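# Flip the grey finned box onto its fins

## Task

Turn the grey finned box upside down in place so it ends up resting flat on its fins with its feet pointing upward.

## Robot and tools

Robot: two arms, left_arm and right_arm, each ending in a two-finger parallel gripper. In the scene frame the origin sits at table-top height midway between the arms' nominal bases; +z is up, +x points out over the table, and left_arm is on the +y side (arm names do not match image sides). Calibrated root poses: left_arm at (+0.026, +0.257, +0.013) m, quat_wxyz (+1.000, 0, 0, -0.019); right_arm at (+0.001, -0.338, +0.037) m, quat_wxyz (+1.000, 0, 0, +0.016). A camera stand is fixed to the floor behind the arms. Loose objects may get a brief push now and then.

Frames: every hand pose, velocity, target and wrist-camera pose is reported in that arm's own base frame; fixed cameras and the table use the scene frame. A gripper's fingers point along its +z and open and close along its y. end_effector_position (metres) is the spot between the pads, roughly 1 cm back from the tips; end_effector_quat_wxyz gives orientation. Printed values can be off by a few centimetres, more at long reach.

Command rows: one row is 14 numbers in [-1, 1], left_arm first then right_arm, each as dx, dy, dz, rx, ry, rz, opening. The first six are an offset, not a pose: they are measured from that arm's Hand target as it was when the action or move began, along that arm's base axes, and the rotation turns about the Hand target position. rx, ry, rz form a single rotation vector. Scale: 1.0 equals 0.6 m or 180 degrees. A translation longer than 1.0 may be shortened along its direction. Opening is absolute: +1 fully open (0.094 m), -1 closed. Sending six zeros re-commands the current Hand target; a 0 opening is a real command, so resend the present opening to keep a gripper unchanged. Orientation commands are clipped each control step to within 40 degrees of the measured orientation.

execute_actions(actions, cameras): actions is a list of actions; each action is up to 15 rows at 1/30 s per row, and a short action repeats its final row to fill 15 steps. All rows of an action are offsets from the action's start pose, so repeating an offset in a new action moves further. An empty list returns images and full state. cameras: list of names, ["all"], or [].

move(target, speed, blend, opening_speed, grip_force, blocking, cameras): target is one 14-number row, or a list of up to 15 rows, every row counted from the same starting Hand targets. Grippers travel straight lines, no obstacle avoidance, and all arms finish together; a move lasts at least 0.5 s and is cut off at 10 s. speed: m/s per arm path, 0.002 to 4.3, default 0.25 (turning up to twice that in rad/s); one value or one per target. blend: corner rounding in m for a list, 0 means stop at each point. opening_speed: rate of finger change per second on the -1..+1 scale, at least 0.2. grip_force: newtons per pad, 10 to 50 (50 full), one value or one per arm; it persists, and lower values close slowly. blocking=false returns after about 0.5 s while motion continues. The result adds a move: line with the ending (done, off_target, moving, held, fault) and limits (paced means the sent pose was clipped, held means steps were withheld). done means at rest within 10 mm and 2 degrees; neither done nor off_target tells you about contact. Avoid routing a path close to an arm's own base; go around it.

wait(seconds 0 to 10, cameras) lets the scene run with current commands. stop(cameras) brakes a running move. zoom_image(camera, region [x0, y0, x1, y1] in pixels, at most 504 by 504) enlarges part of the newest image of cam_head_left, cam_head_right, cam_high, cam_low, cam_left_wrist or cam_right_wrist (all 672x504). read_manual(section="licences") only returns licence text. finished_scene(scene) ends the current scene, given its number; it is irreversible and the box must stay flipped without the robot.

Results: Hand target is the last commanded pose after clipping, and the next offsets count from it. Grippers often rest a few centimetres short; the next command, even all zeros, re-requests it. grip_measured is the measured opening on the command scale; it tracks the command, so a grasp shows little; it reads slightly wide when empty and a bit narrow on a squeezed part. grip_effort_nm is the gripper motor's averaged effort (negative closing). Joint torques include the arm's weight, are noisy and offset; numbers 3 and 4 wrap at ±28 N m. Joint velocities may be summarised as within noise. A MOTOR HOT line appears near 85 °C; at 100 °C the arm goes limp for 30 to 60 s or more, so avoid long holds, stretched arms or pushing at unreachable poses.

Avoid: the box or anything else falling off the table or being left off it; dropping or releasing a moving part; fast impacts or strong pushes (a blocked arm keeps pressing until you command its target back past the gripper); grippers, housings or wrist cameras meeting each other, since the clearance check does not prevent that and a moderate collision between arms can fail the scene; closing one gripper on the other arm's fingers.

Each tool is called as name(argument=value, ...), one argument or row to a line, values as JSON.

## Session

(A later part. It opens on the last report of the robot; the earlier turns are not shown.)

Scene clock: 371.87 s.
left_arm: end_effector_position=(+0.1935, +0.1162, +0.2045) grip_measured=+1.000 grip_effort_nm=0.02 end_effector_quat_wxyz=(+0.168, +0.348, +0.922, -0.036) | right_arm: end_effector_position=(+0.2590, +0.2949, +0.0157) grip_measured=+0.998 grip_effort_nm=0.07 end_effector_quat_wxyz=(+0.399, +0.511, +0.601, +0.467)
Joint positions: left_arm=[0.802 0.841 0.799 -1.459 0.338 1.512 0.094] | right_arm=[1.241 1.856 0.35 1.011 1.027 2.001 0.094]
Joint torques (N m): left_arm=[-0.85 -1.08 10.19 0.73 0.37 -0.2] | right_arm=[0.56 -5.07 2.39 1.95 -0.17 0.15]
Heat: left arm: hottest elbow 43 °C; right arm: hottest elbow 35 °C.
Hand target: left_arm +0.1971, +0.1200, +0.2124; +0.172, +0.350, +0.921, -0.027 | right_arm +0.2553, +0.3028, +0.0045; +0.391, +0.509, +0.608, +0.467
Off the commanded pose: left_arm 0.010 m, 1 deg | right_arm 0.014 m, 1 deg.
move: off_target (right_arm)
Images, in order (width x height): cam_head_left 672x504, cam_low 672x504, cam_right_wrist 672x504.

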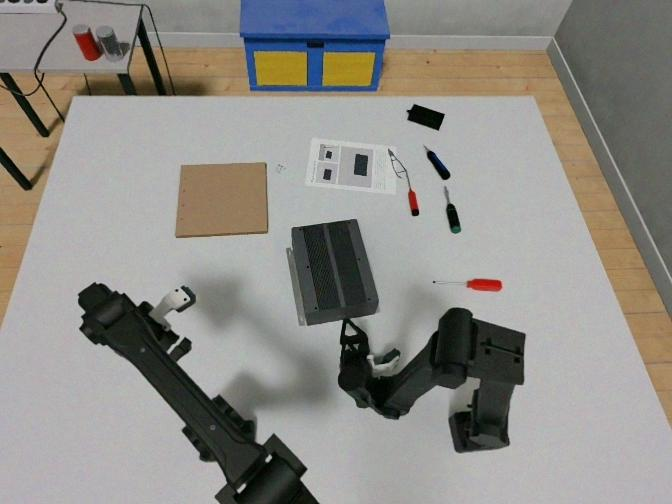

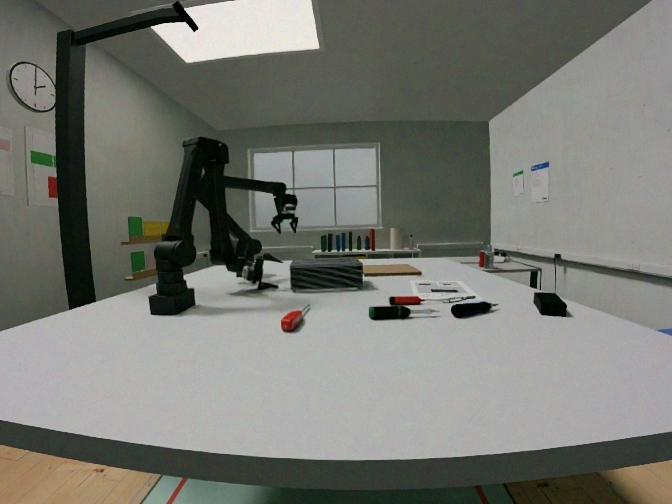

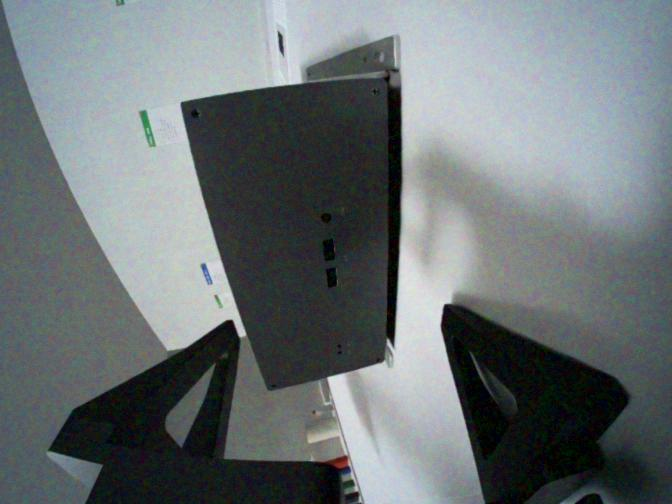

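move(
  target=[0,0,0,0,0,0,1, 0.0,0,0.028,0,0,0,1],
  speed=0.05,
)

move(
  target=[0,0,0,0,0,0,1, 0.041,0.007,0,0,0,0,1],
  speed=0.05,
  cameras=["cam_low","cam_right_wrist","cam_head_left"],
)

zoom_image(
  camera="cam_low",
  region=[220, 240, 380, 310],
)

zoom_image(
  camera="cam_right_wrist",
  region=[200, 50, 540, 400],
)

zoom_image(
  camera="cam_head_left",
  region=[270, 210, 420, 360],
)

Scene clock: 400.07 s.
left_arm: end_effector_position=(+0.1935, +0.1162, +0.2045) grip_measured=+1.000 grip_effort_nm=0.02 end_effector_quat_wxyz=(+0.168, +0.348, +0.922, -0.036) | right_arm: end_effector_position=(+0.2584, +0.2950, +0.0171) grip_measured=+0.998 grip_effort_nm=0.07 end_effector_quat_wxyz=(+0.399, +0.510, +0.609, +0.458)
Joint positions: left_arm=[0.802 0.841 0.799 -1.459 0.338 1.512 0.094] | right_arm=[1.241 1.823 0.352 0.944 1.021 2.011 0.094]
Joint torques (N m): left_arm=[-0.85 -1.08 10.18 0.7 0.38 -0.21] | right_arm=[0.03 -9.35 2.03 1.4 0.18 -0.01]
Heat: left arm: hottest elbow 43 °C; right arm: hottest elbow 33 °C.
Hand target: left_arm +0.1971, +0.1200, +0.2124; +0.172, +0.350, +0.921, -0.027 | right_arm +0.2554, +0.3028, +0.0213; +0.391, +0.509, +0.608, +0.467
Off the commanded pose: left_arm 0.010 m, 1 deg | right_arm 0.009 m, 1 deg.
move: done

Scene clock: 401.20 s.
left_arm: end_effector_position=(+0.1935, +0.1162, +0.2045) grip_measured=+1.000 grip_effort_nm=0.02 end_effector_quat_wxyz=(+0.168, +0.348, +0.922, -0.036) | right_arm: end_effector_position=(+0.2731, +0.3028, +0.0194) grip_measured=+0.998 grip_effort_nm=0.07 end_effector_quat_wxyz=(+0.389, +0.507, +0.615, +0.462)
Joint positions: left_arm=[0.802 0.841 0.799 -1.459 0.338 1.512 0.094] | right_arm=[1.194 1.823 0.372 0.964 0.956 1.968 0.094]
Joint torques (N m): left_arm=[-0.73 -1.08 10.19 0.72 0.37 -0.2] | right_arm=[-1.44 -7.47 3.03 2.5 0.12 -0.21]
Heat: left arm: hottest elbow 43 °C; right arm: hottest elbow 33 °C.
Hand target: left_arm +0.1971, +0.1200, +0.2124; +0.172, +0.350, +0.921, -0.027 | right_arm +0.2799, +0.3069, +0.0213; +0.391, +0.509, +0.608, +0.467
Off the commanded pose: left_arm 0.010 m, 1 deg | right_arm 0.008 m, 1 deg.
move: done
Images, in order (width x height): cam_head_left 672x504, cam_low 672x504, cam_right_wrist 672x504.

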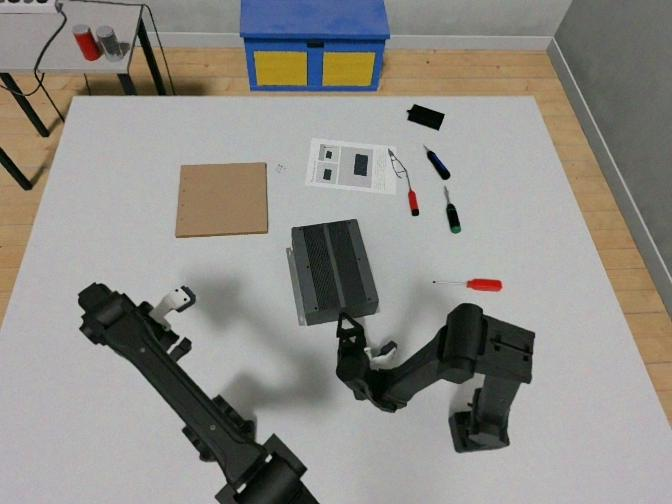

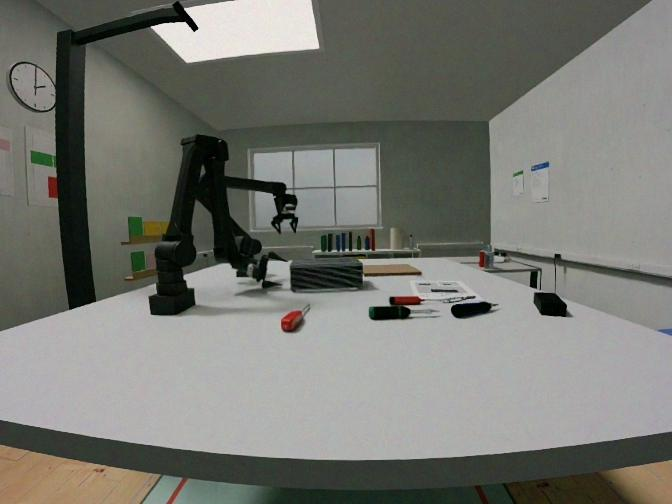

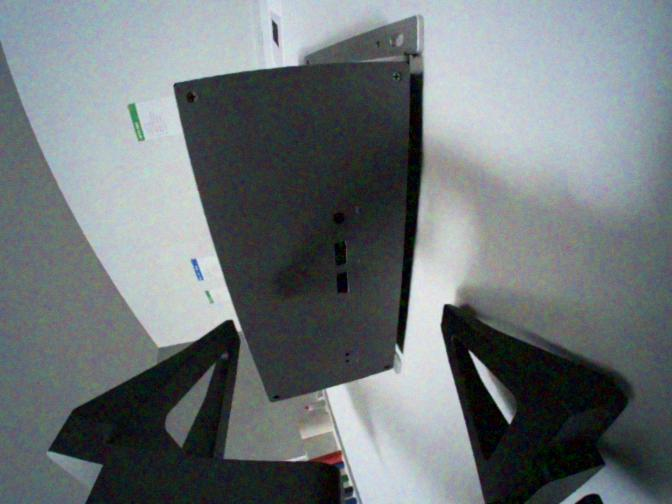

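Scaled by 3.150.

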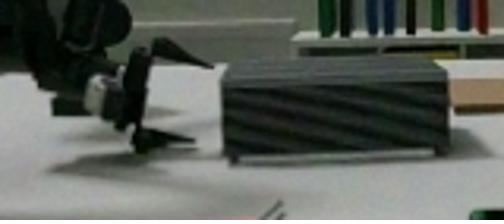

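Scaled by 1.440 from the camera's 672x504 image, which has a finer 960x720 frame.

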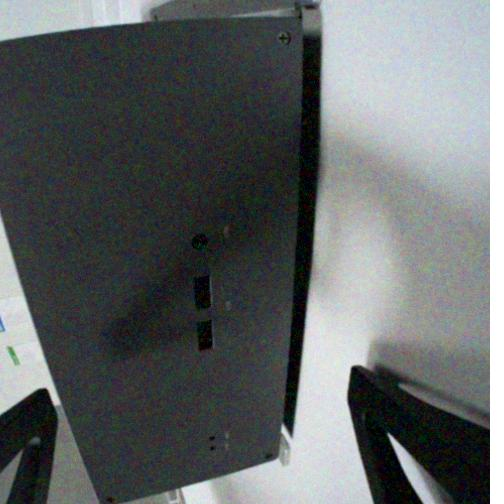

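Scaled by 3.360.

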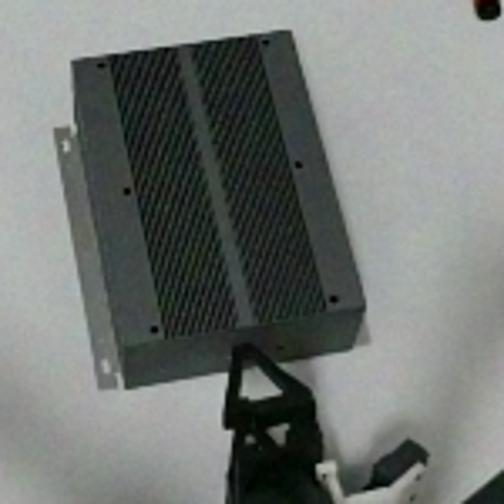

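move(
  target=[0,0,0,0,0,0,1, 0.016,0.003,-0.0055,0.0011,-0.0066,0,1],
  speed=0.04,
  cameras=["cam_low","cam_right_wrist","cam_head_left","cam_high"],
)

zoom_image(
  camera="cam_low",
  region=[240, 245, 380, 305],
)

zoom_image(
  camera="cam_right_wrist",
  region=[160, 150, 480, 400],
)

zoom_image(
  camera="cam_head_left",
  region=[300, 280, 390, 370],
)

Scene clock: 518.10 s.
left_arm: end_effector_position=(+0.1935, +0.1162, +0.2045) grip_measured=+1.000 grip_effort_nm=0.02 end_effector_quat_wxyz=(+0.168, +0.348, +0.922, -0.036) | right_arm: end_effector_position=(+0.2824, +0.3059, +0.0170) grip_measured=+0.998 grip_effort_nm=0.07 end_effector_quat_wxyz=(+0.394, +0.503, +0.610, +0.470)
Joint positions: left_arm=[0.802 0.841 0.799 -1.459 0.338 1.512 0.094] | right_arm=[1.171 1.871 0.387 1.048 0.942 1.923 0.094]
Joint torques (N m): left_arm=[-0.85 -1.08 10.17 0.75 0.38 -0.2] | right_arm=[-1.61 -8.18 2.74 2.56 0.08 -0.27]
Heat: left arm: hottest elbow 44 °C; right arm: hottest elbow 32 °C.
Hand target: left_arm +0.1971, +0.1200, +0.2124; +0.172, +0.350, +0.921, -0.027 | right_arm +0.2895, +0.3089, +0.0180; +0.396, +0.505, +0.603, +0.473
Off the commanded pose: left_arm 0.010 m, 1 deg | right_arm 0.008 m, 1 deg.
move: done
Images, in order (width x height): cam_head_left 672x504, cam_high 672x504, cam_low 672x504, cam_right_wrist 672x504.

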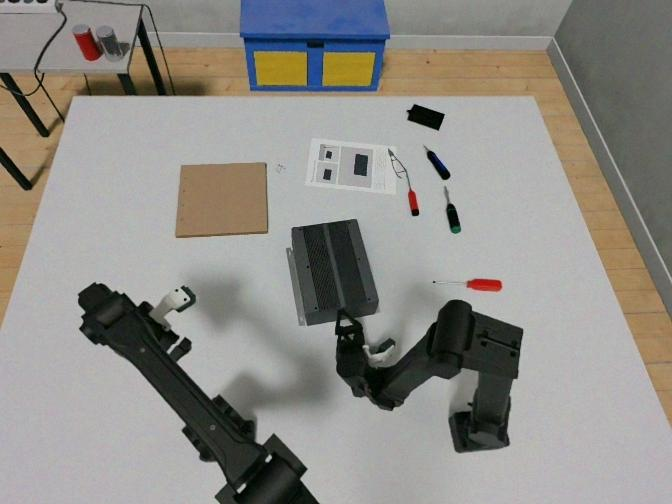

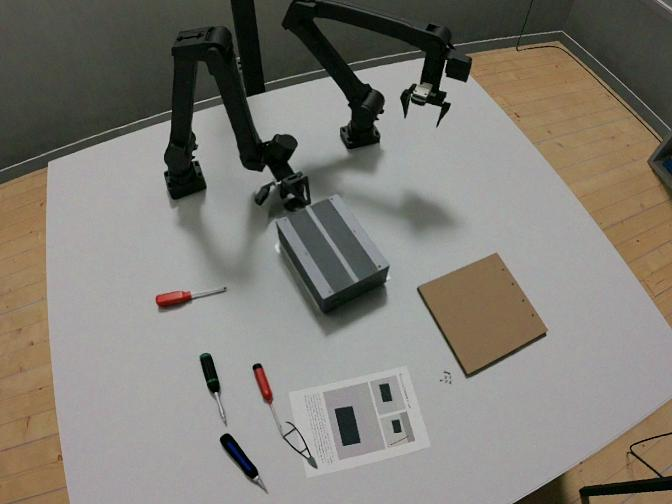

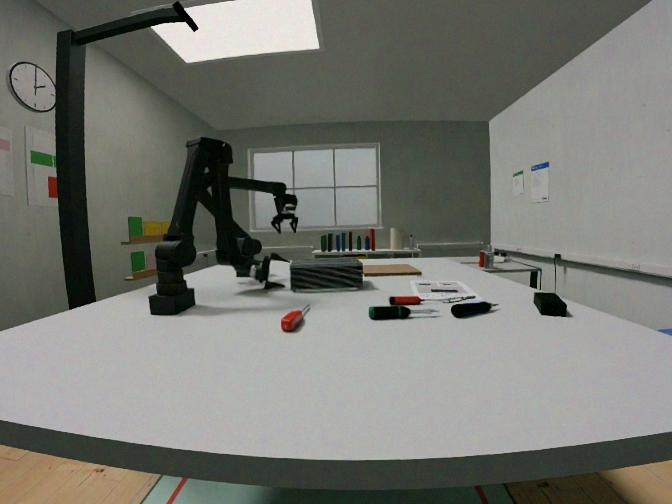

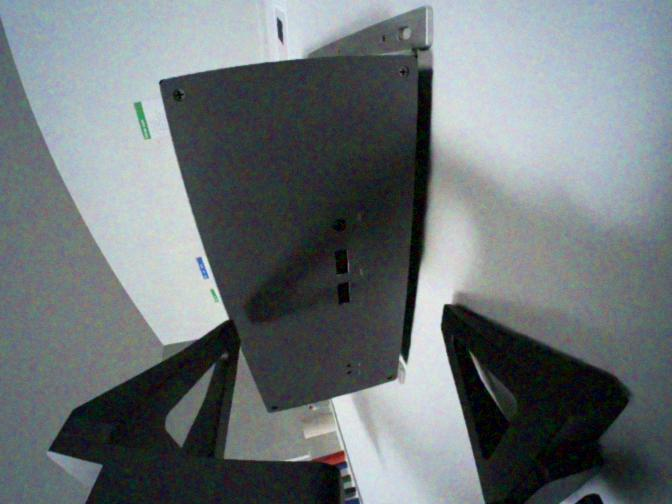

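Scaled by 3.600.

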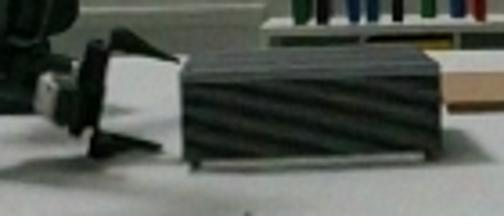

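Scaled by 1.575 from the camera's 672x504 image, which has a finer 960x720 frame.

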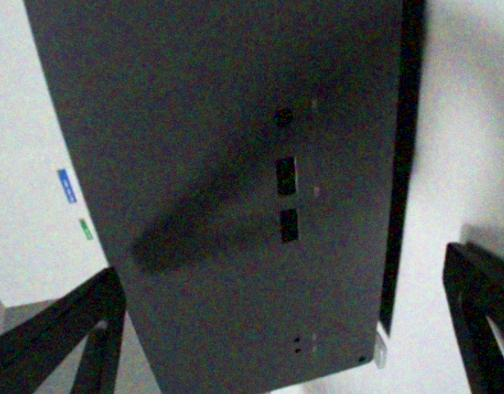

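Scaled by 5.600.

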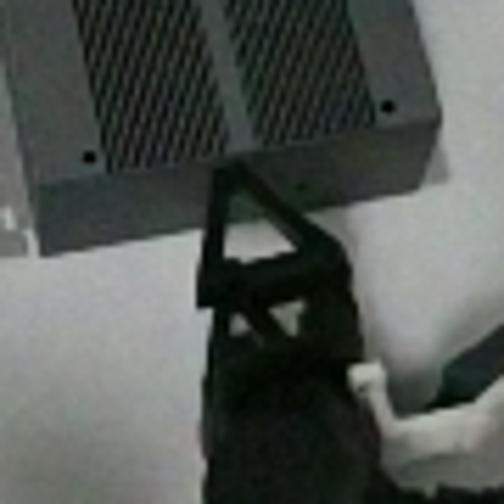

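move(
  target=[0,0,0,0,0,0,1, 0.0265,0.0045,0,0,0,0,1],
  speed=0.04,
  cameras=["cam_low","cam_right_wrist","cam_head_left","cam_high"],
)

zoom_image(
  camera="cam_low",
  region=[240, 245, 380, 305],
)

zoom_image(
  camera="cam_right_wrist",
  region=[160, 150, 480, 400],
)

zoom_image(
  camera="cam_head_left",
  region=[300, 280, 390, 370],
)

Scene clock: 531.20 s.
left_arm: end_effector_position=(+0.1935, +0.1162, +0.2045) grip_measured=+1.000 grip_effort_nm=0.02 end_effector_quat_wxyz=(+0.168, +0.348, +0.922, -0.036) | right_arm: end_effector_position=(+0.2892, +0.3088, +0.0160) grip_measured=+0.998 grip_effort_nm=0.07 end_effector_quat_wxyz=(+0.390, +0.500, +0.613, +0.471)
Joint positions: left_arm=[0.802 0.841 0.799 -1.459 0.338 1.512 0.094] | right_arm=[1.15 1.878 0.397 1.058 0.911 1.905 0.094]
Joint torques (N m): left_arm=[-0.85 -1.26 10.18 0.72 0.38 -0.2] | right_arm=[-3.25 -7.24 3.59 2.24 -0.25 -0.33]
Heat: left arm: hottest elbow 44 °C; right arm: hottest elbow 32 °C.
Hand target: left_arm +0.1971, +0.1200, +0.2124; +0.172, +0.350, +0.921, -0.027 | right_arm +0.3054, +0.3114, +0.0180; +0.396, +0.505, +0.603, +0.473
Off the commanded pose: left_arm 0.010 m, 1 deg | right_arm 0.017 m, 1 deg.
move: off_target (right_arm)
Images, in order (width x height): cam_head_left 672x504, cam_high 672x504, cam_low 672x504, cam_right_wrist 672x504.

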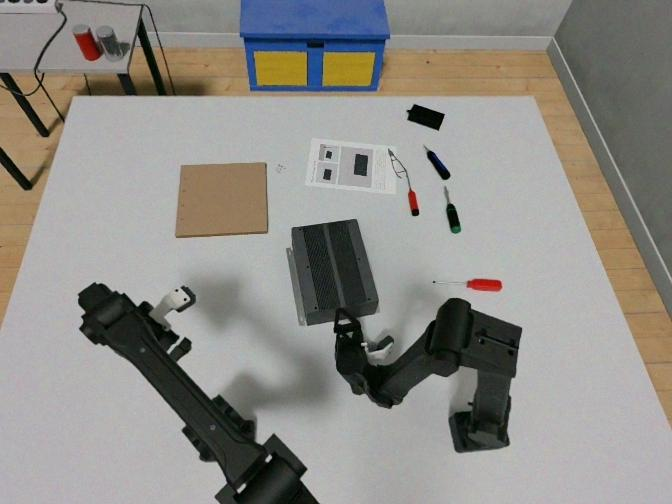

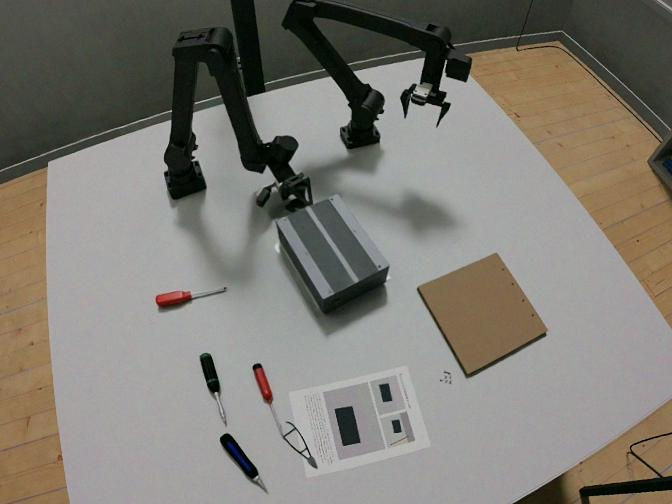

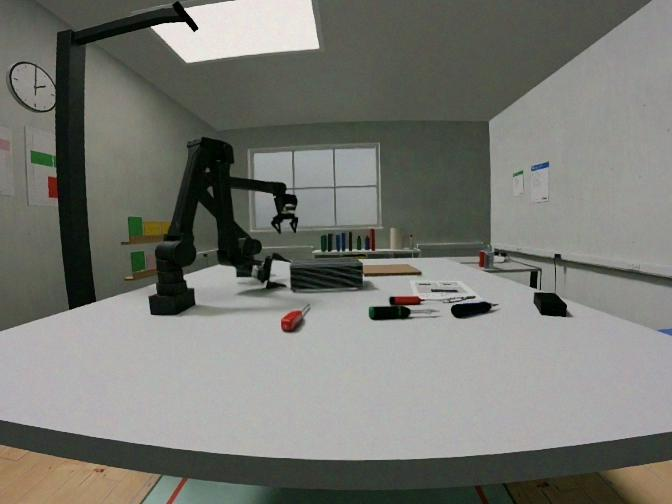

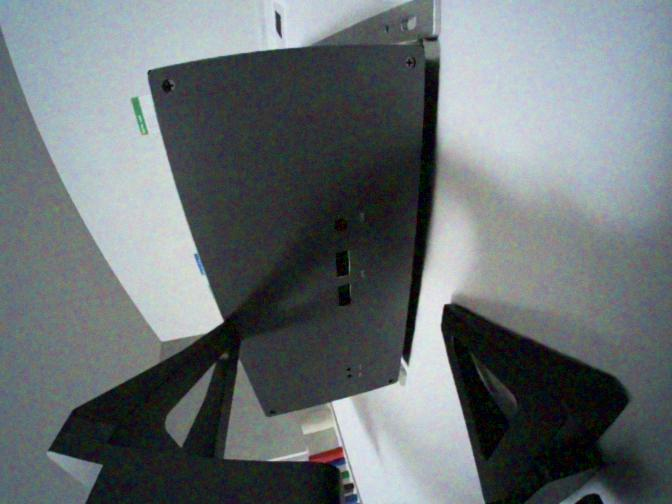

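Scaled by 3.600.

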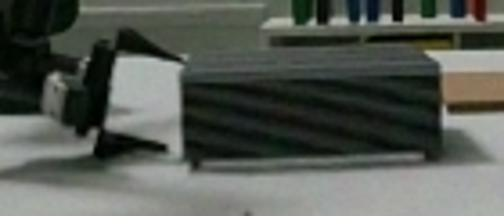

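Scaled by 1.575 from the camera's 672x504 image, which has a finer 960x720 frame.

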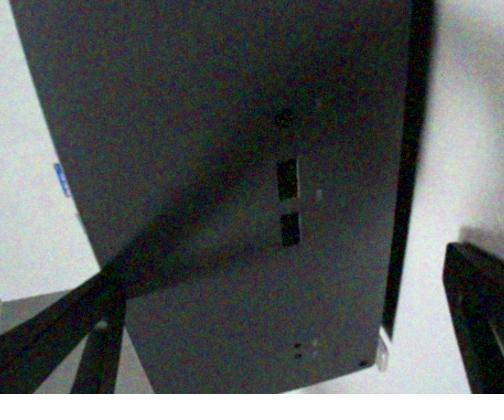

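Scaled by 5.600.

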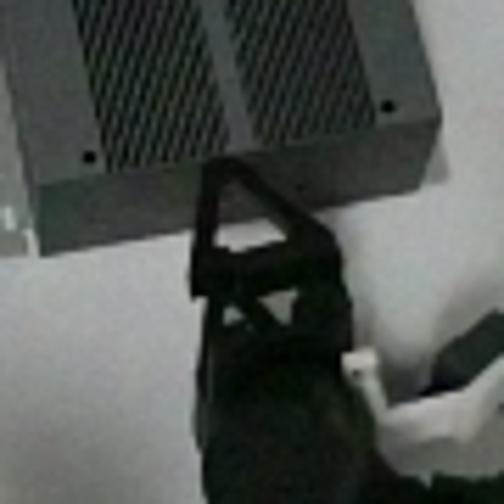

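move(
  target=[
    [0,0,0,0,0,0,1, -0.164,-0.0275,0.02,0,0,0,1],
    [0,0,0,0,0,0,1, -0.164,-0.06,0.33,0,0,0,1],
    [0,0,0,0,0,0,1, -0.075,-0.435,0.387,-0.374,0.271,0.4085,1],
  ],
  blend=[0.02,0.04,0],
  speed=0.25,
)

Scene clock: 753.27 s.
left_arm: end_effector_position=(+0.1935, +0.1162, +0.2045) grip_measured=+1.000 grip_effort_nm=0.02 end_effector_quat_wxyz=(+0.168, +0.348, +0.922, -0.036) | right_arm: end_effector_position=(+0.2484, +0.0525, +0.2335) grip_measured=+0.999 grip_effort_nm=0.07 end_effector_quat_wxyz=(-0.016, -0.072, +0.997, -0.001)
Joint positions: left_arm=[0.802 0.841 0.799 -1.459 0.338 1.512 0.094] | right_arm=[0.209 1.016 0.998 -1.585 -0.002 0.064 0.094]
Joint torques (N m): left_arm=[-0.73 -1.08 10.15 0.72 0.38 -0.2] | right_arm=[-2.02 -3.02 11.32 0.18 0.1 -0.12]
Heat: left arm: hottest elbow 45 °C; right arm: hottest elbow 34 °C.
Hand target: left_arm +0.1971, +0.1200, +0.2124; +0.172, +0.350, +0.921, -0.027 | right_arm +0.2605, +0.0505, +0.2502; +0.000, -0.070, +0.998, +0.000
Off the commanded pose: left_arm 0.010 m, 1 deg | right_arm 0.021 m, 2 deg.
move: off_target (right_arm)

move(
  target=[
    [0,0,0,0,0,0,1, 0.33,0.06,-0.1,0.2,-0.15,0.31,1],
    [0,0,0,0,0,0,1, 0.3325,0.184,-0.39,0.2908,-0.2231,0.4449,1],
  ],
  blend=[0.04,0],
  speed=0.25,
  cameras=["cam_low","cam_right_wrist","cam_head_left"],
)

Scene clock: 768.70 s.
left_arm: end_effector_position=(+0.1935, +0.1162, +0.2045) grip_measured=+1.000 grip_effort_nm=0.02 end_effector_quat_wxyz=(+0.168, +0.348, +0.922, -0.036) | right_arm: end_effector_position=(+0.4497, +0.1549, +0.0114) grip_measured=+0.999 grip_effort_nm=0.07 end_effector_quat_wxyz=(-0.326, +0.640, -0.584, -0.378)
Joint positions: left_arm=[0.802 0.841 0.799 -1.459 0.338 1.512 0.094] | right_arm=[0.013 1.955 1.114 -0.913 -1.036 -1.756 0.094]
Joint torques (N m): left_arm=[-0.73 -1.14 10.22 0.73 0.37 -0.2] | right_arm=[0.62 -14.21 7.09 -0.16 -0.85 -0.1]
Heat: left arm: hottest elbow 45 °C; right arm: hottest elbow 37 °C.
Hand target: left_arm +0.1971, +0.1200, +0.2124; +0.172, +0.350, +0.921, -0.027 | right_arm +0.4601, +0.1609, +0.0163; -0.332, +0.649, -0.573, -0.374
Off the commanded pose: left_arm 0.010 m, 1 deg | right_arm 0.013 m, 2 deg.
move: off_target (right_arm)
Images, in order (width x height): cam_head_left 672x504, cam_low 672x504, cam_right_wrist 672x504.

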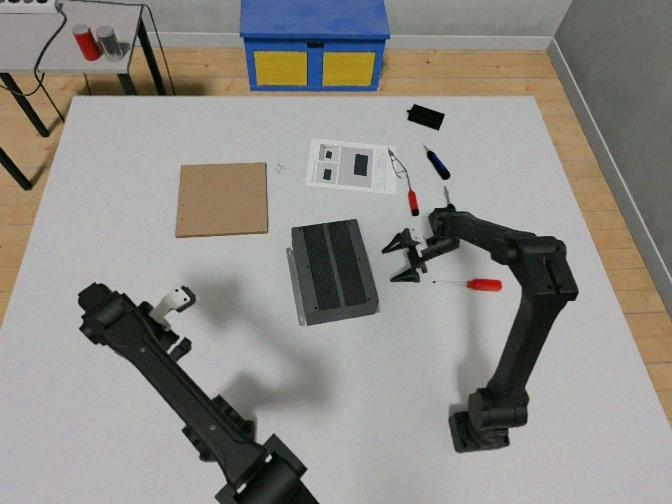

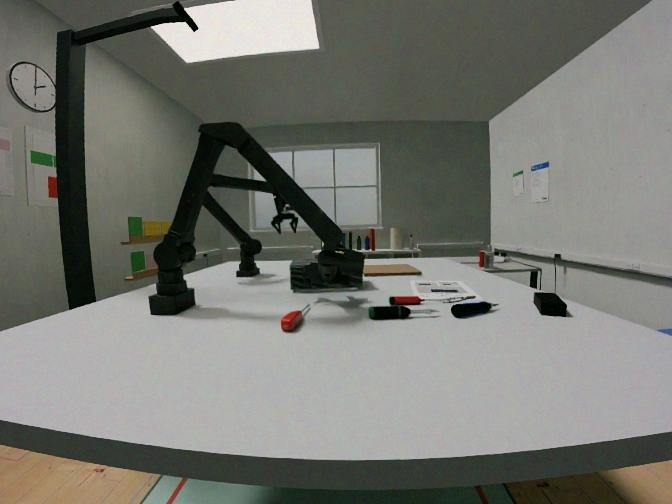

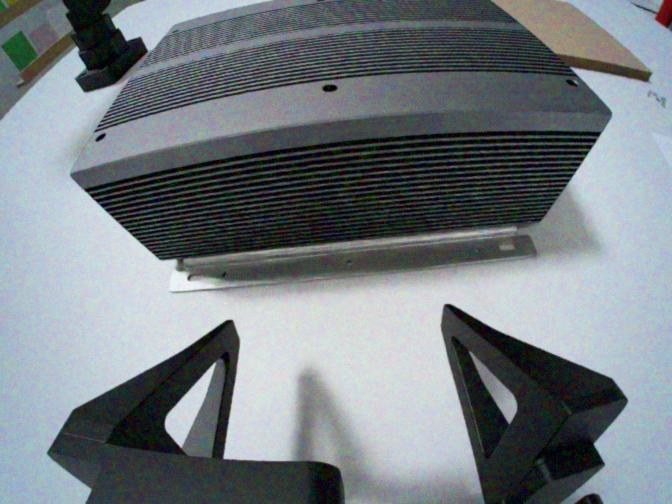

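zoom_image(
  camera="cam_right_wrist",
  region=[150, 200, 360, 320],
)

zoom_image(
  camera="cam_right_wrist",
  region=[400, 180, 570, 300],
)

Scaled by 2.400 from the camera's 672x504 image, which has a finer 960x720 frame.

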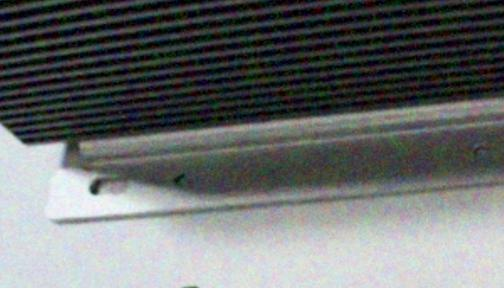

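Scaled by 2.965 from the camera's 672x504 image, which has a finer 960x720 frame.

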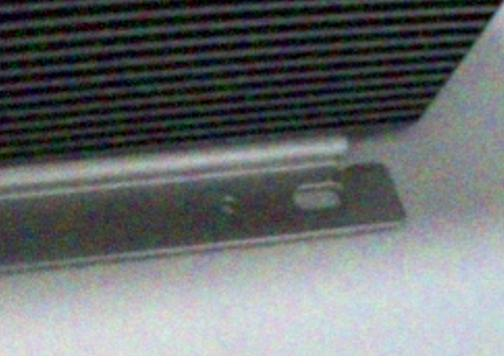

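move(
  target=[0,0,0,0,0,0,1, 0.0115,0.042,-0.052,0,0,0,1],
  speed=0.08,
)

move(
  target=[0,0,0,0,0,0,1, 0,0,-0.01,0,0,0,1],
  speed=0.04,
)

move(
  target=[0,0,0,0,0,0,1, 0,0,-0.008,0,0,0,1],
  speed=0.04,
  cameras=["cam_right_wrist"],
)

Scene clock: 802.60 s.
left_arm: end_effector_position=(+0.1935, +0.1162, +0.2045) grip_measured=+1.000 grip_effort_nm=0.02 end_effector_quat_wxyz=(+0.168, +0.348, +0.922, -0.036) | right_arm: end_effector_position=(+0.4544, +0.1797, -0.0177) grip_measured=+0.999 grip_effort_nm=0.07 end_effector_quat_wxyz=(-0.325, +0.644, -0.580, -0.379)
Joint positions: left_arm=[0.802 0.841 0.799 -1.459 0.338 1.512 0.094] | right_arm=[0.065 2.017 1.114 -0.779 -1.043 -1.675 0.094]
Joint torques (N m): left_arm=[-0.67 -1.2 10.19 0.75 0.37 -0.21] | right_arm=[0.15 -14.15 7.04 0.66 -0.85 0]
Heat: left arm: hottest elbow 45 °C; right arm: hottest elbow 36 °C.
Hand target: left_arm +0.1971, +0.1200, +0.2124; +0.172, +0.350, +0.921, -0.027 | right_arm +0.4670, +0.1861, -0.0150; -0.332, +0.649, -0.573, -0.374
Off the commanded pose: left_arm 0.010 m, 1 deg | right_arm 0.014 m, 1 deg.
move: off_target (right_arm)

Scene clock: 803.43 s.
left_arm: end_effector_position=(+0.1935, +0.1162, +0.2045) grip_measured=+1.000 grip_effort_nm=0.02 end_effector_quat_wxyz=(+0.168, +0.348, +0.922, -0.036) | right_arm: end_effector_position=(+0.4551, +0.1797, -0.0222) grip_measured=+0.999 grip_effort_nm=0.07 end_effector_quat_wxyz=(-0.326, +0.644, -0.579, -0.378)
Joint positions: left_arm=[0.802 0.841 0.799 -1.459 0.338 1.512 0.094] | right_arm=[0.065 2.026 1.114 -0.765 -1.043 -1.674 0.094]
Joint torques (N m): left_arm=[-0.67 -1.2 10.17 0.68 0.38 -0.19] | right_arm=[-0.62 -13.63 6.8 0.72 -0.86 0.02]
Heat: left arm: hottest elbow 45 °C; right arm: hottest elbow 36 °C.
Hand target: left_arm +0.1971, +0.1200, +0.2124; +0.172, +0.350, +0.921, -0.027 | right_arm +0.4670, +0.1861, -0.0210; -0.332, +0.649, -0.573, -0.374
Off the commanded pose: left_arm 0.010 m, 1 deg | right_arm 0.014 m, 1 deg.
move: off_target (right_arm)

Scene clock: 804.20 s.
left_arm: end_effector_position=(+0.1935, +0.1162, +0.2045) grip_measured=+1.000 grip_effort_nm=0.02 end_effector_quat_wxyz=(+0.168, +0.348, +0.922, -0.036) | right_arm: end_effector_position=(+0.4560, +0.1800, -0.0240) grip_measured=+0.999 grip_effort_nm=0.07 end_effector_quat_wxyz=(-0.329, +0.645, -0.578, -0.378)
Joint positions: left_arm=[0.802 0.841 0.799 -1.459 0.338 1.512 0.094] | right_arm=[0.065 2.031 1.114 -0.756 -1.045 -1.674 0.094]
Joint torques (N m): left_arm=[-0.79 -1.03 10.22 0.73 0.37 -0.2] | right_arm=[0.79 -13.68 6.86 0.75 -0.73 0.04]
Heat: left arm: hottest elbow 45 °C; right arm: hottest elbow 36 °C.
Hand target: left_arm +0.1971, +0.1200, +0.2124; +0.172, +0.350, +0.921, -0.027 | right_arm +0.4670, +0.1861, -0.0257; -0.332, +0.649, -0.573, -0.375
Off the commanded pose: left_arm 0.010 m, 1 deg | right_arm 0.013 m, 1 deg.
move: off_target (right_arm)
Images, in order (width x height): cam_right_wrist 672x504.

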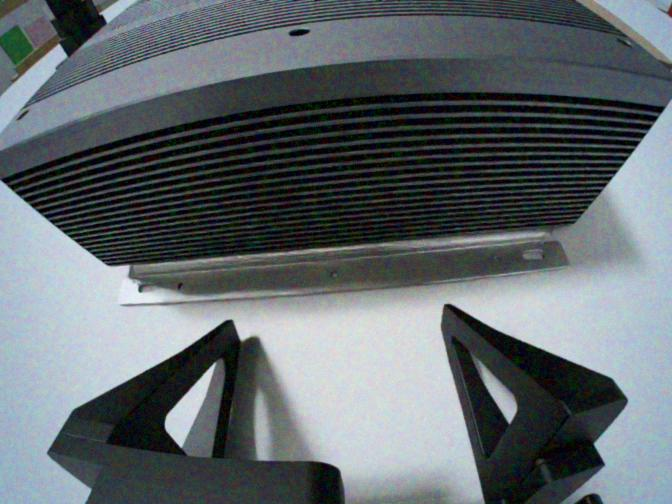

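move(
  target=[0,0,0,0,0,0,1, 0.002,0.022,0.003,0,0,0,1],
  speed=0.04,
)

move(
  target=[0,0,0,0,0,0,1, 0,0.013,0,0,0,0,1],
  speed=0.03,
  cameras=["cam_right_wrist"],
)

zoom_image(
  camera="cam_right_wrist",
  region=[180, 240, 500, 380],
)

Scene clock: 812.70 s.
left_arm: end_effector_position=(+0.1935, +0.1162, +0.2045) grip_measured=+1.000 grip_effort_nm=0.02 end_effector_quat_wxyz=(+0.168, +0.348, +0.922, -0.036) | right_arm: end_effector_position=(+0.4587, +0.1913, -0.0241) grip_measured=+0.999 grip_effort_nm=0.07 end_effector_quat_wxyz=(-0.330, +0.644, -0.578, -0.377)
Joint positions: left_arm=[0.802 0.841 0.799 -1.459 0.338 1.512 0.094] | right_arm=[0.088 2.031 1.114 -0.712 -1.048 -1.626 0.094]
Joint torques (N m): left_arm=[-0.73 -1.08 10.15 0.75 0.38 -0.19] | right_arm=[0.73 -14.39 6.65 0.77 -0.65 0.12]
Heat: left arm: hottest elbow 45 °C; right arm: hottest elbow 36 °C.
Hand target: left_arm +0.1971, +0.1200, +0.2124; +0.172, +0.350, +0.921, -0.027 | right_arm +0.4682, +0.1992, -0.0239; -0.332, +0.649, -0.573, -0.374
Off the commanded pose: left_arm 0.010 m, 1 deg | right_arm 0.012 m, 1 deg.
move: off_target (right_arm)

Scene clock: 813.70 s.
left_arm: end_effector_position=(+0.1935, +0.1162, +0.2045) grip_measured=+1.000 grip_effort_nm=0.02 end_effector_quat_wxyz=(+0.168, +0.348, +0.922, -0.036) | right_arm: end_effector_position=(+0.4604, +0.1988, -0.0242) grip_measured=+0.999 grip_effort_nm=0.06 end_effector_quat_wxyz=(-0.330, +0.645, -0.578, -0.377)
Joint positions: left_arm=[0.802 0.841 0.799 -1.459 0.338 1.512 0.094] | right_arm=[0.103 2.031 1.114 -0.683 -1.049 -1.594 0.094]
Joint torques (N m): left_arm=[-0.73 -1.03 10.18 0.76 0.38 -0.2] | right_arm=[0.62 -14.21 6.5 0.83 -0.62 0.1]
Heat: left arm: hottest elbow 45 °C; right arm: hottest elbow 36 °C.
Hand target: left_arm +0.1971, +0.1200, +0.2124; +0.172, +0.350, +0.921, -0.027 | right_arm +0.4682, +0.2070, -0.0239; -0.332, +0.649, -0.573, -0.374
Off the commanded pose: left_arm 0.010 m, 1 deg | right_arm 0.011 m, 1 deg.
move: off_target (right_arm)
Images, in order (width x height): cam_right_wrist 672x504.

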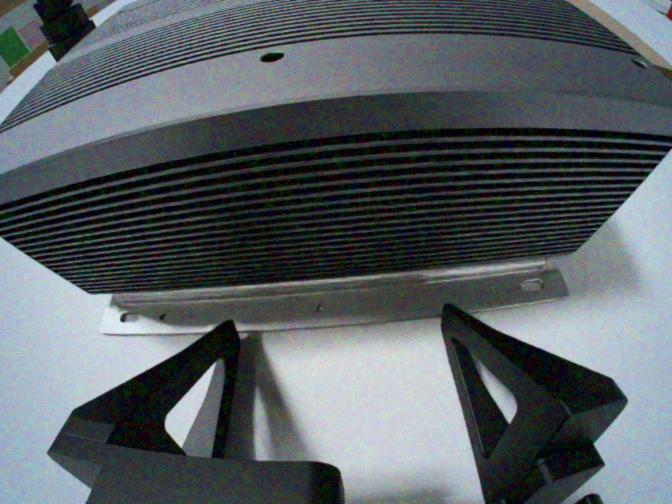

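Scaled by 1.575 from the camera's 672x504 image, which has a finer 960x720 frame.

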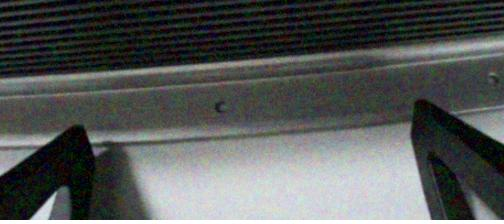

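move(
  target=[0,0,0,0,0,0,1, -0.002,0.008,0.0,0,0,0.018,1],
  speed=0.03,
)

move(
  target=[0,0,0,0,0,0,1, 0,0.010,0,0,0,0,1],
  speed=0.03,
  cameras=["cam_right_wrist","cam_head_left"],
)

zoom_image(
  camera="cam_right_wrist",
  region=[180, 240, 500, 380],
)

Scene clock: 827.20 s.
left_arm: end_effector_position=(+0.1935, +0.1162, +0.2045) grip_measured=+1.000 grip_effort_nm=0.02 end_effector_quat_wxyz=(+0.168, +0.348, +0.922, -0.036) | right_arm: end_effector_position=(+0.4602, +0.2003, -0.0232) grip_measured=+0.999 grip_effort_nm=0.07 end_effector_quat_wxyz=(-0.319, +0.654, -0.569, -0.384)
Joint positions: left_arm=[0.802 0.841 0.799 -1.459 0.338 1.512 0.094] | right_arm=[0.108 2.046 1.149 -0.766 -1.042 -1.653 0.094]
Joint torques (N m): left_arm=[-0.85 -1.14 10.22 0.73 0.37 -0.19] | right_arm=[0.62 -13.98 7.06 0.13 -0.86 -0.18]
Heat: left arm: hottest elbow 45 °C; right arm: hottest elbow 36 °C.
Hand target: left_arm +0.1971, +0.1200, +0.2124; +0.172, +0.350, +0.921, -0.027 | right_arm +0.4670, +0.2118, -0.0239; -0.321, +0.665, -0.555, -0.384
Off the commanded pose: left_arm 0.010 m, 1 deg | right_arm 0.013 m, 2 deg.
move: off_target (right_arm)

Scene clock: 827.90 s.
left_arm: end_effector_position=(+0.1935, +0.1162, +0.2045) grip_measured=+1.000 grip_effort_nm=0.02 end_effector_quat_wxyz=(+0.168, +0.348, +0.922, -0.036) | right_arm: end_effector_position=(+0.4602, +0.2003, -0.0232) grip_measured=+0.999 grip_effort_nm=0.07 end_effector_quat_wxyz=(-0.318, +0.653, -0.570, -0.384)
Joint positions: left_arm=[0.802 0.841 0.799 -1.459 0.338 1.512 0.094] | right_arm=[0.108 2.046 1.149 -0.766 -1.042 -1.652 0.094]
Joint torques (N m): left_arm=[-0.79 -1.14 10.18 0.76 0.38 -0.2] | right_arm=[1.14 -14.27 6.98 0.79 -0.89 0]
Heat: left arm: hottest elbow 45 °C; right arm: hottest elbow 36 °C.
Hand target: left_arm +0.1971, +0.1200, +0.2124; +0.172, +0.350, +0.921, -0.027 | right_arm +0.4670, +0.2178, -0.0239; -0.321, +0.665, -0.555, -0.384
Off the commanded pose: left_arm 0.010 m, 1 deg | right_arm 0.019 m, 2 deg.
move: off_target (right_arm)
Images, in order (width x height): cam_head_left 672x504, cam_right_wrist 672x504.

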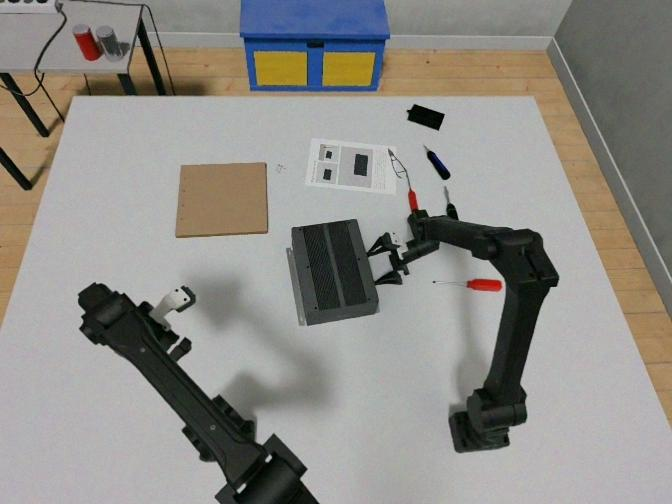

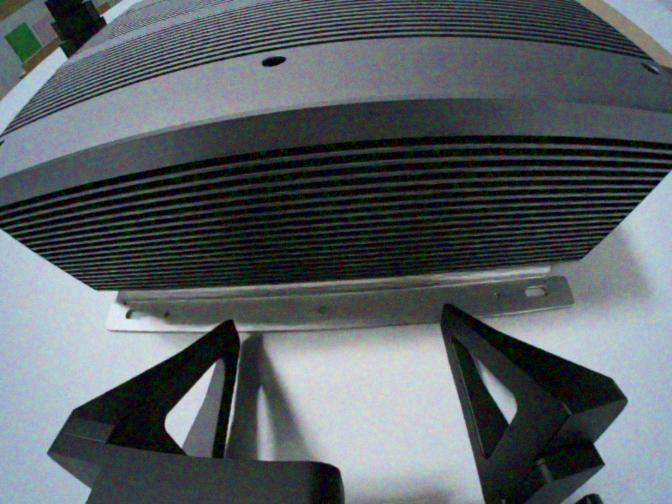

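Scaled by 1.575 from the camera's 672x504 image, which has a finer 960x720 frame.

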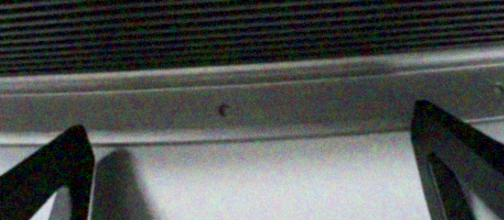

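move(
  target=[0,0,0,0,0,0,1, 0.002,0.006,0.0,0,0,-0.014,1],
  speed=0.03,
  cameras=["cam_right_wrist"],
)

zoom_image(
  camera="cam_right_wrist",
  region=[180, 240, 500, 380],
)

Scene clock: 835.10 s.
left_arm: end_effector_position=(+0.1935, +0.1162, +0.2045) grip_measured=+1.000 grip_effort_nm=0.02 end_effector_quat_wxyz=(+0.168, +0.348, +0.922, -0.036) | right_arm: end_effector_position=(+0.4725, +0.2037, -0.0242) grip_measured=+0.999 grip_effort_nm=0.06 end_effector_quat_wxyz=(-0.331, +0.643, -0.580, -0.374)
Joint positions: left_arm=[0.802 0.841 0.799 -1.459 0.338 1.512 0.094] | right_arm=[0.111 2.045 1.144 -0.671 -1.046 -1.563 0.094]
Joint torques (N m): left_arm=[-0.67 -1.14 10.21 0.72 0.37 -0.19] | right_arm=[2.26 -15.27 4.6 1.26 -0.84 0.12]
Heat: left arm: hottest elbow 45 °C; right arm: hottest elbow 36 °C.
Hand target: left_arm +0.1971, +0.1200, +0.2124; +0.172, +0.350, +0.921, -0.027 | right_arm +0.4682, +0.2214, -0.0240; -0.329, +0.652, -0.569, -0.377
Off the commanded pose: left_arm 0.010 m, 1 deg | right_arm 0.018 m, 2 deg.
move: off_target (right_arm)
Images, in order (width x height): cam_right_wrist 672x504.

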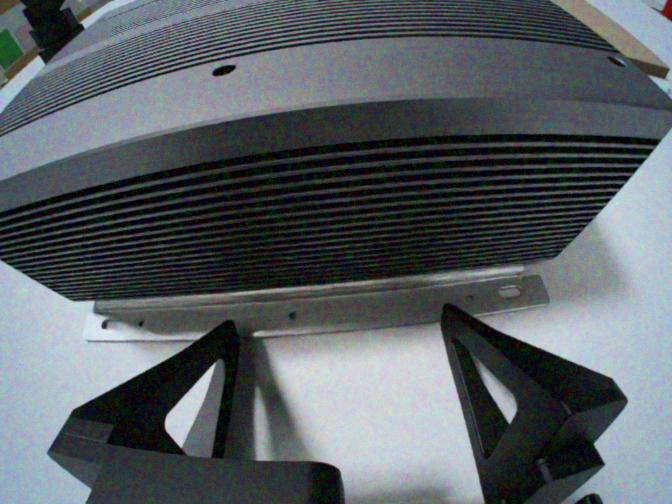

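Scaled by 1.575 from the camera's 672x504 image, which has a finer 960x720 frame.

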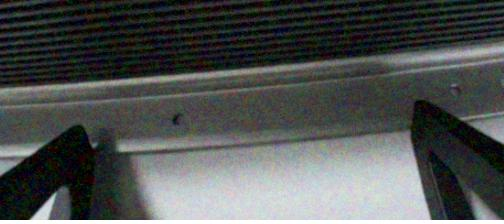

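move(
  target=[
    [0,0,0,0,0,0,1, -0.03,-0.03,0.0,0,0,0,1],
    [0,0,0,0,0,0,1, -0.035,0.0,-0.0,0,0,0,1],
  ],
  speed=0.04,
  cameras=["cam_right_wrist"],
)

zoom_image(
  camera="cam_right_wrist",
  region=[180, 240, 500, 380],
)

Scene clock: 852.50 s.
left_arm: end_effector_position=(+0.1935, +0.1162, +0.2045) grip_measured=+1.000 grip_effort_nm=0.02 end_effector_quat_wxyz=(+0.168, +0.348, +0.922, -0.036) | right_arm: end_effector_position=(+0.4562, +0.2017, -0.0233) grip_measured=+0.999 grip_effort_nm=0.06 end_effector_quat_wxyz=(-0.336, +0.644, -0.580, -0.368)
Joint positions: left_arm=[0.802 0.841 0.799 -1.459 0.338 1.512 0.094] | right_arm=[0.111 2.009 1.079 -0.62 -1.044 -1.554 0.094]
Joint torques (N m): left_arm=[-0.79 -1.08 10.18 0.7 0.37 -0.2] | right_arm=[2.73 -14.8 4.15 0.9 -0.84 0.11]
Heat: left arm: hottest elbow 45 °C; right arm: hottest elbow 36 °C.
Hand target: left_arm +0.1971, +0.1200, +0.2124; +0.172, +0.350, +0.921, -0.027 | right_arm +0.4472, +0.2214, -0.0239; -0.329, +0.652, -0.569, -0.376
Off the commanded pose: left_arm 0.010 m, 1 deg | right_arm 0.022 m, 2 deg.
move: off_target (right_arm)
Images, in order (width x height): cam_right_wrist 672x504.

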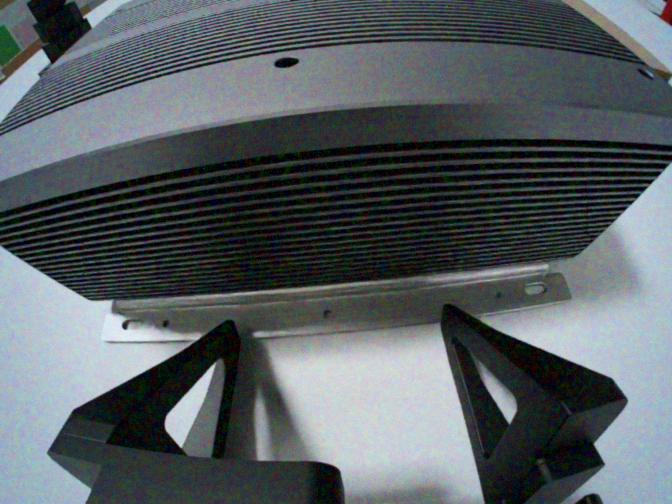

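Scaled by 1.575 from the camera's 672x504 image, which has a finer 960x720 frame.

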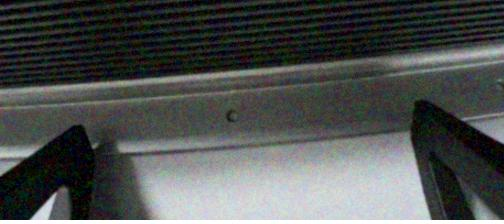

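move(
  target=[
    [0.2,-0.2,0.0,-0.2,0.12,0.14,1,0,0,0,0,0,0,1],
    [0.295,-0.324,-0.25,-0.3235,0.1882,0.2101,1,0,0,0,0,0,0,1],
  ],
  blend=[0.04,0],
  speed=0.25,
  cameras=["cam_left_wrist","cam_head_left","cam_high"],
)

Scene clock: 893.00 s.
left_arm: end_effector_position=(+0.3755, -0.0703, +0.0662) grip_measured=+1.000 grip_effort_nm=0.02 end_effector_quat_wxyz=(+0.061, -0.094, +0.861, -0.497) | right_arm: end_effector_position=(+0.4562, +0.2017, -0.0233) grip_measured=+0.999 grip_effort_nm=0.07 end_effector_quat_wxyz=(-0.336, +0.644, -0.580, -0.369)
Joint positions: left_arm=[0.222 1.573 0.742 -0.723 1.048 -0.006 0.094] | right_arm=[0.111 2.009 1.079 -0.62 -1.044 -1.552 0.094]
Joint torques (N m): left_arm=[-1.67 -8.41 5.53 1.11 0.71 -0.26] | right_arm=[3.31 -14.92 4.08 1.13 -0.89 0.13]
Heat: left arm: hottest elbow 46 °C; right arm: hottest elbow 34 °C.
Hand target: left_arm +0.3740, -0.0744, +0.0623; +0.055, -0.097, +0.860, -0.498 | right_arm +0.4472, +0.2214, -0.0239; -0.329, +0.652, -0.569, -0.377
Off the commanded pose: left_arm 0.006 m, 1 deg | right_arm 0.022 m, 2 deg.
move: off_target (right_arm)
Images, in order (width x height): cam_head_left 672x504, cam_high 672x504, cam_left_wrist 672x504.

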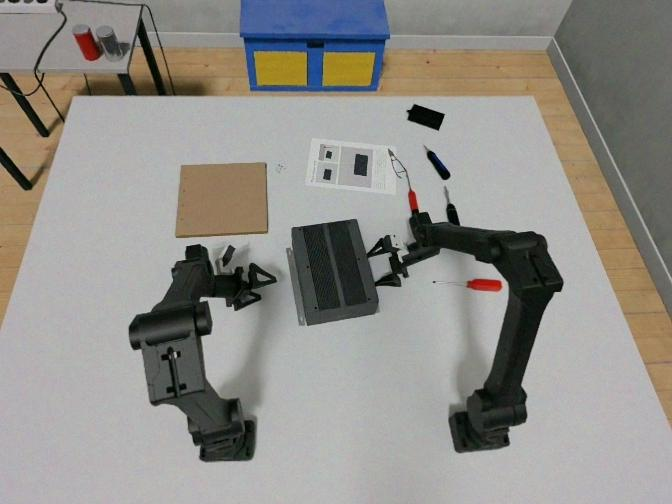

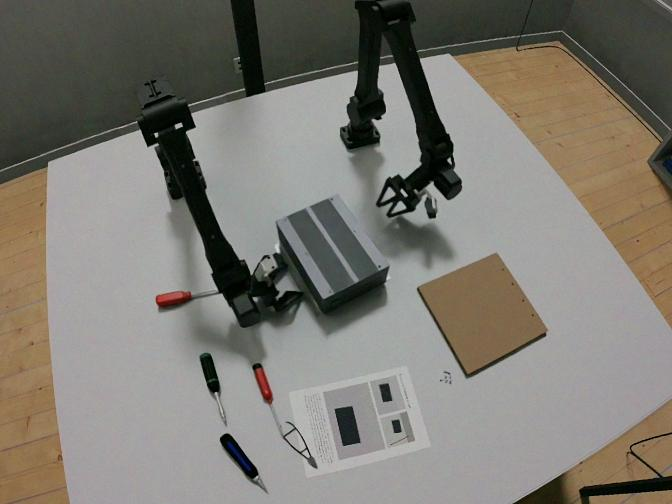

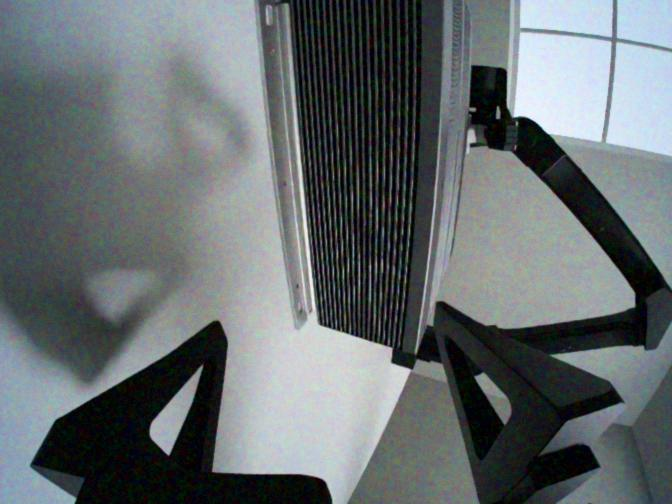

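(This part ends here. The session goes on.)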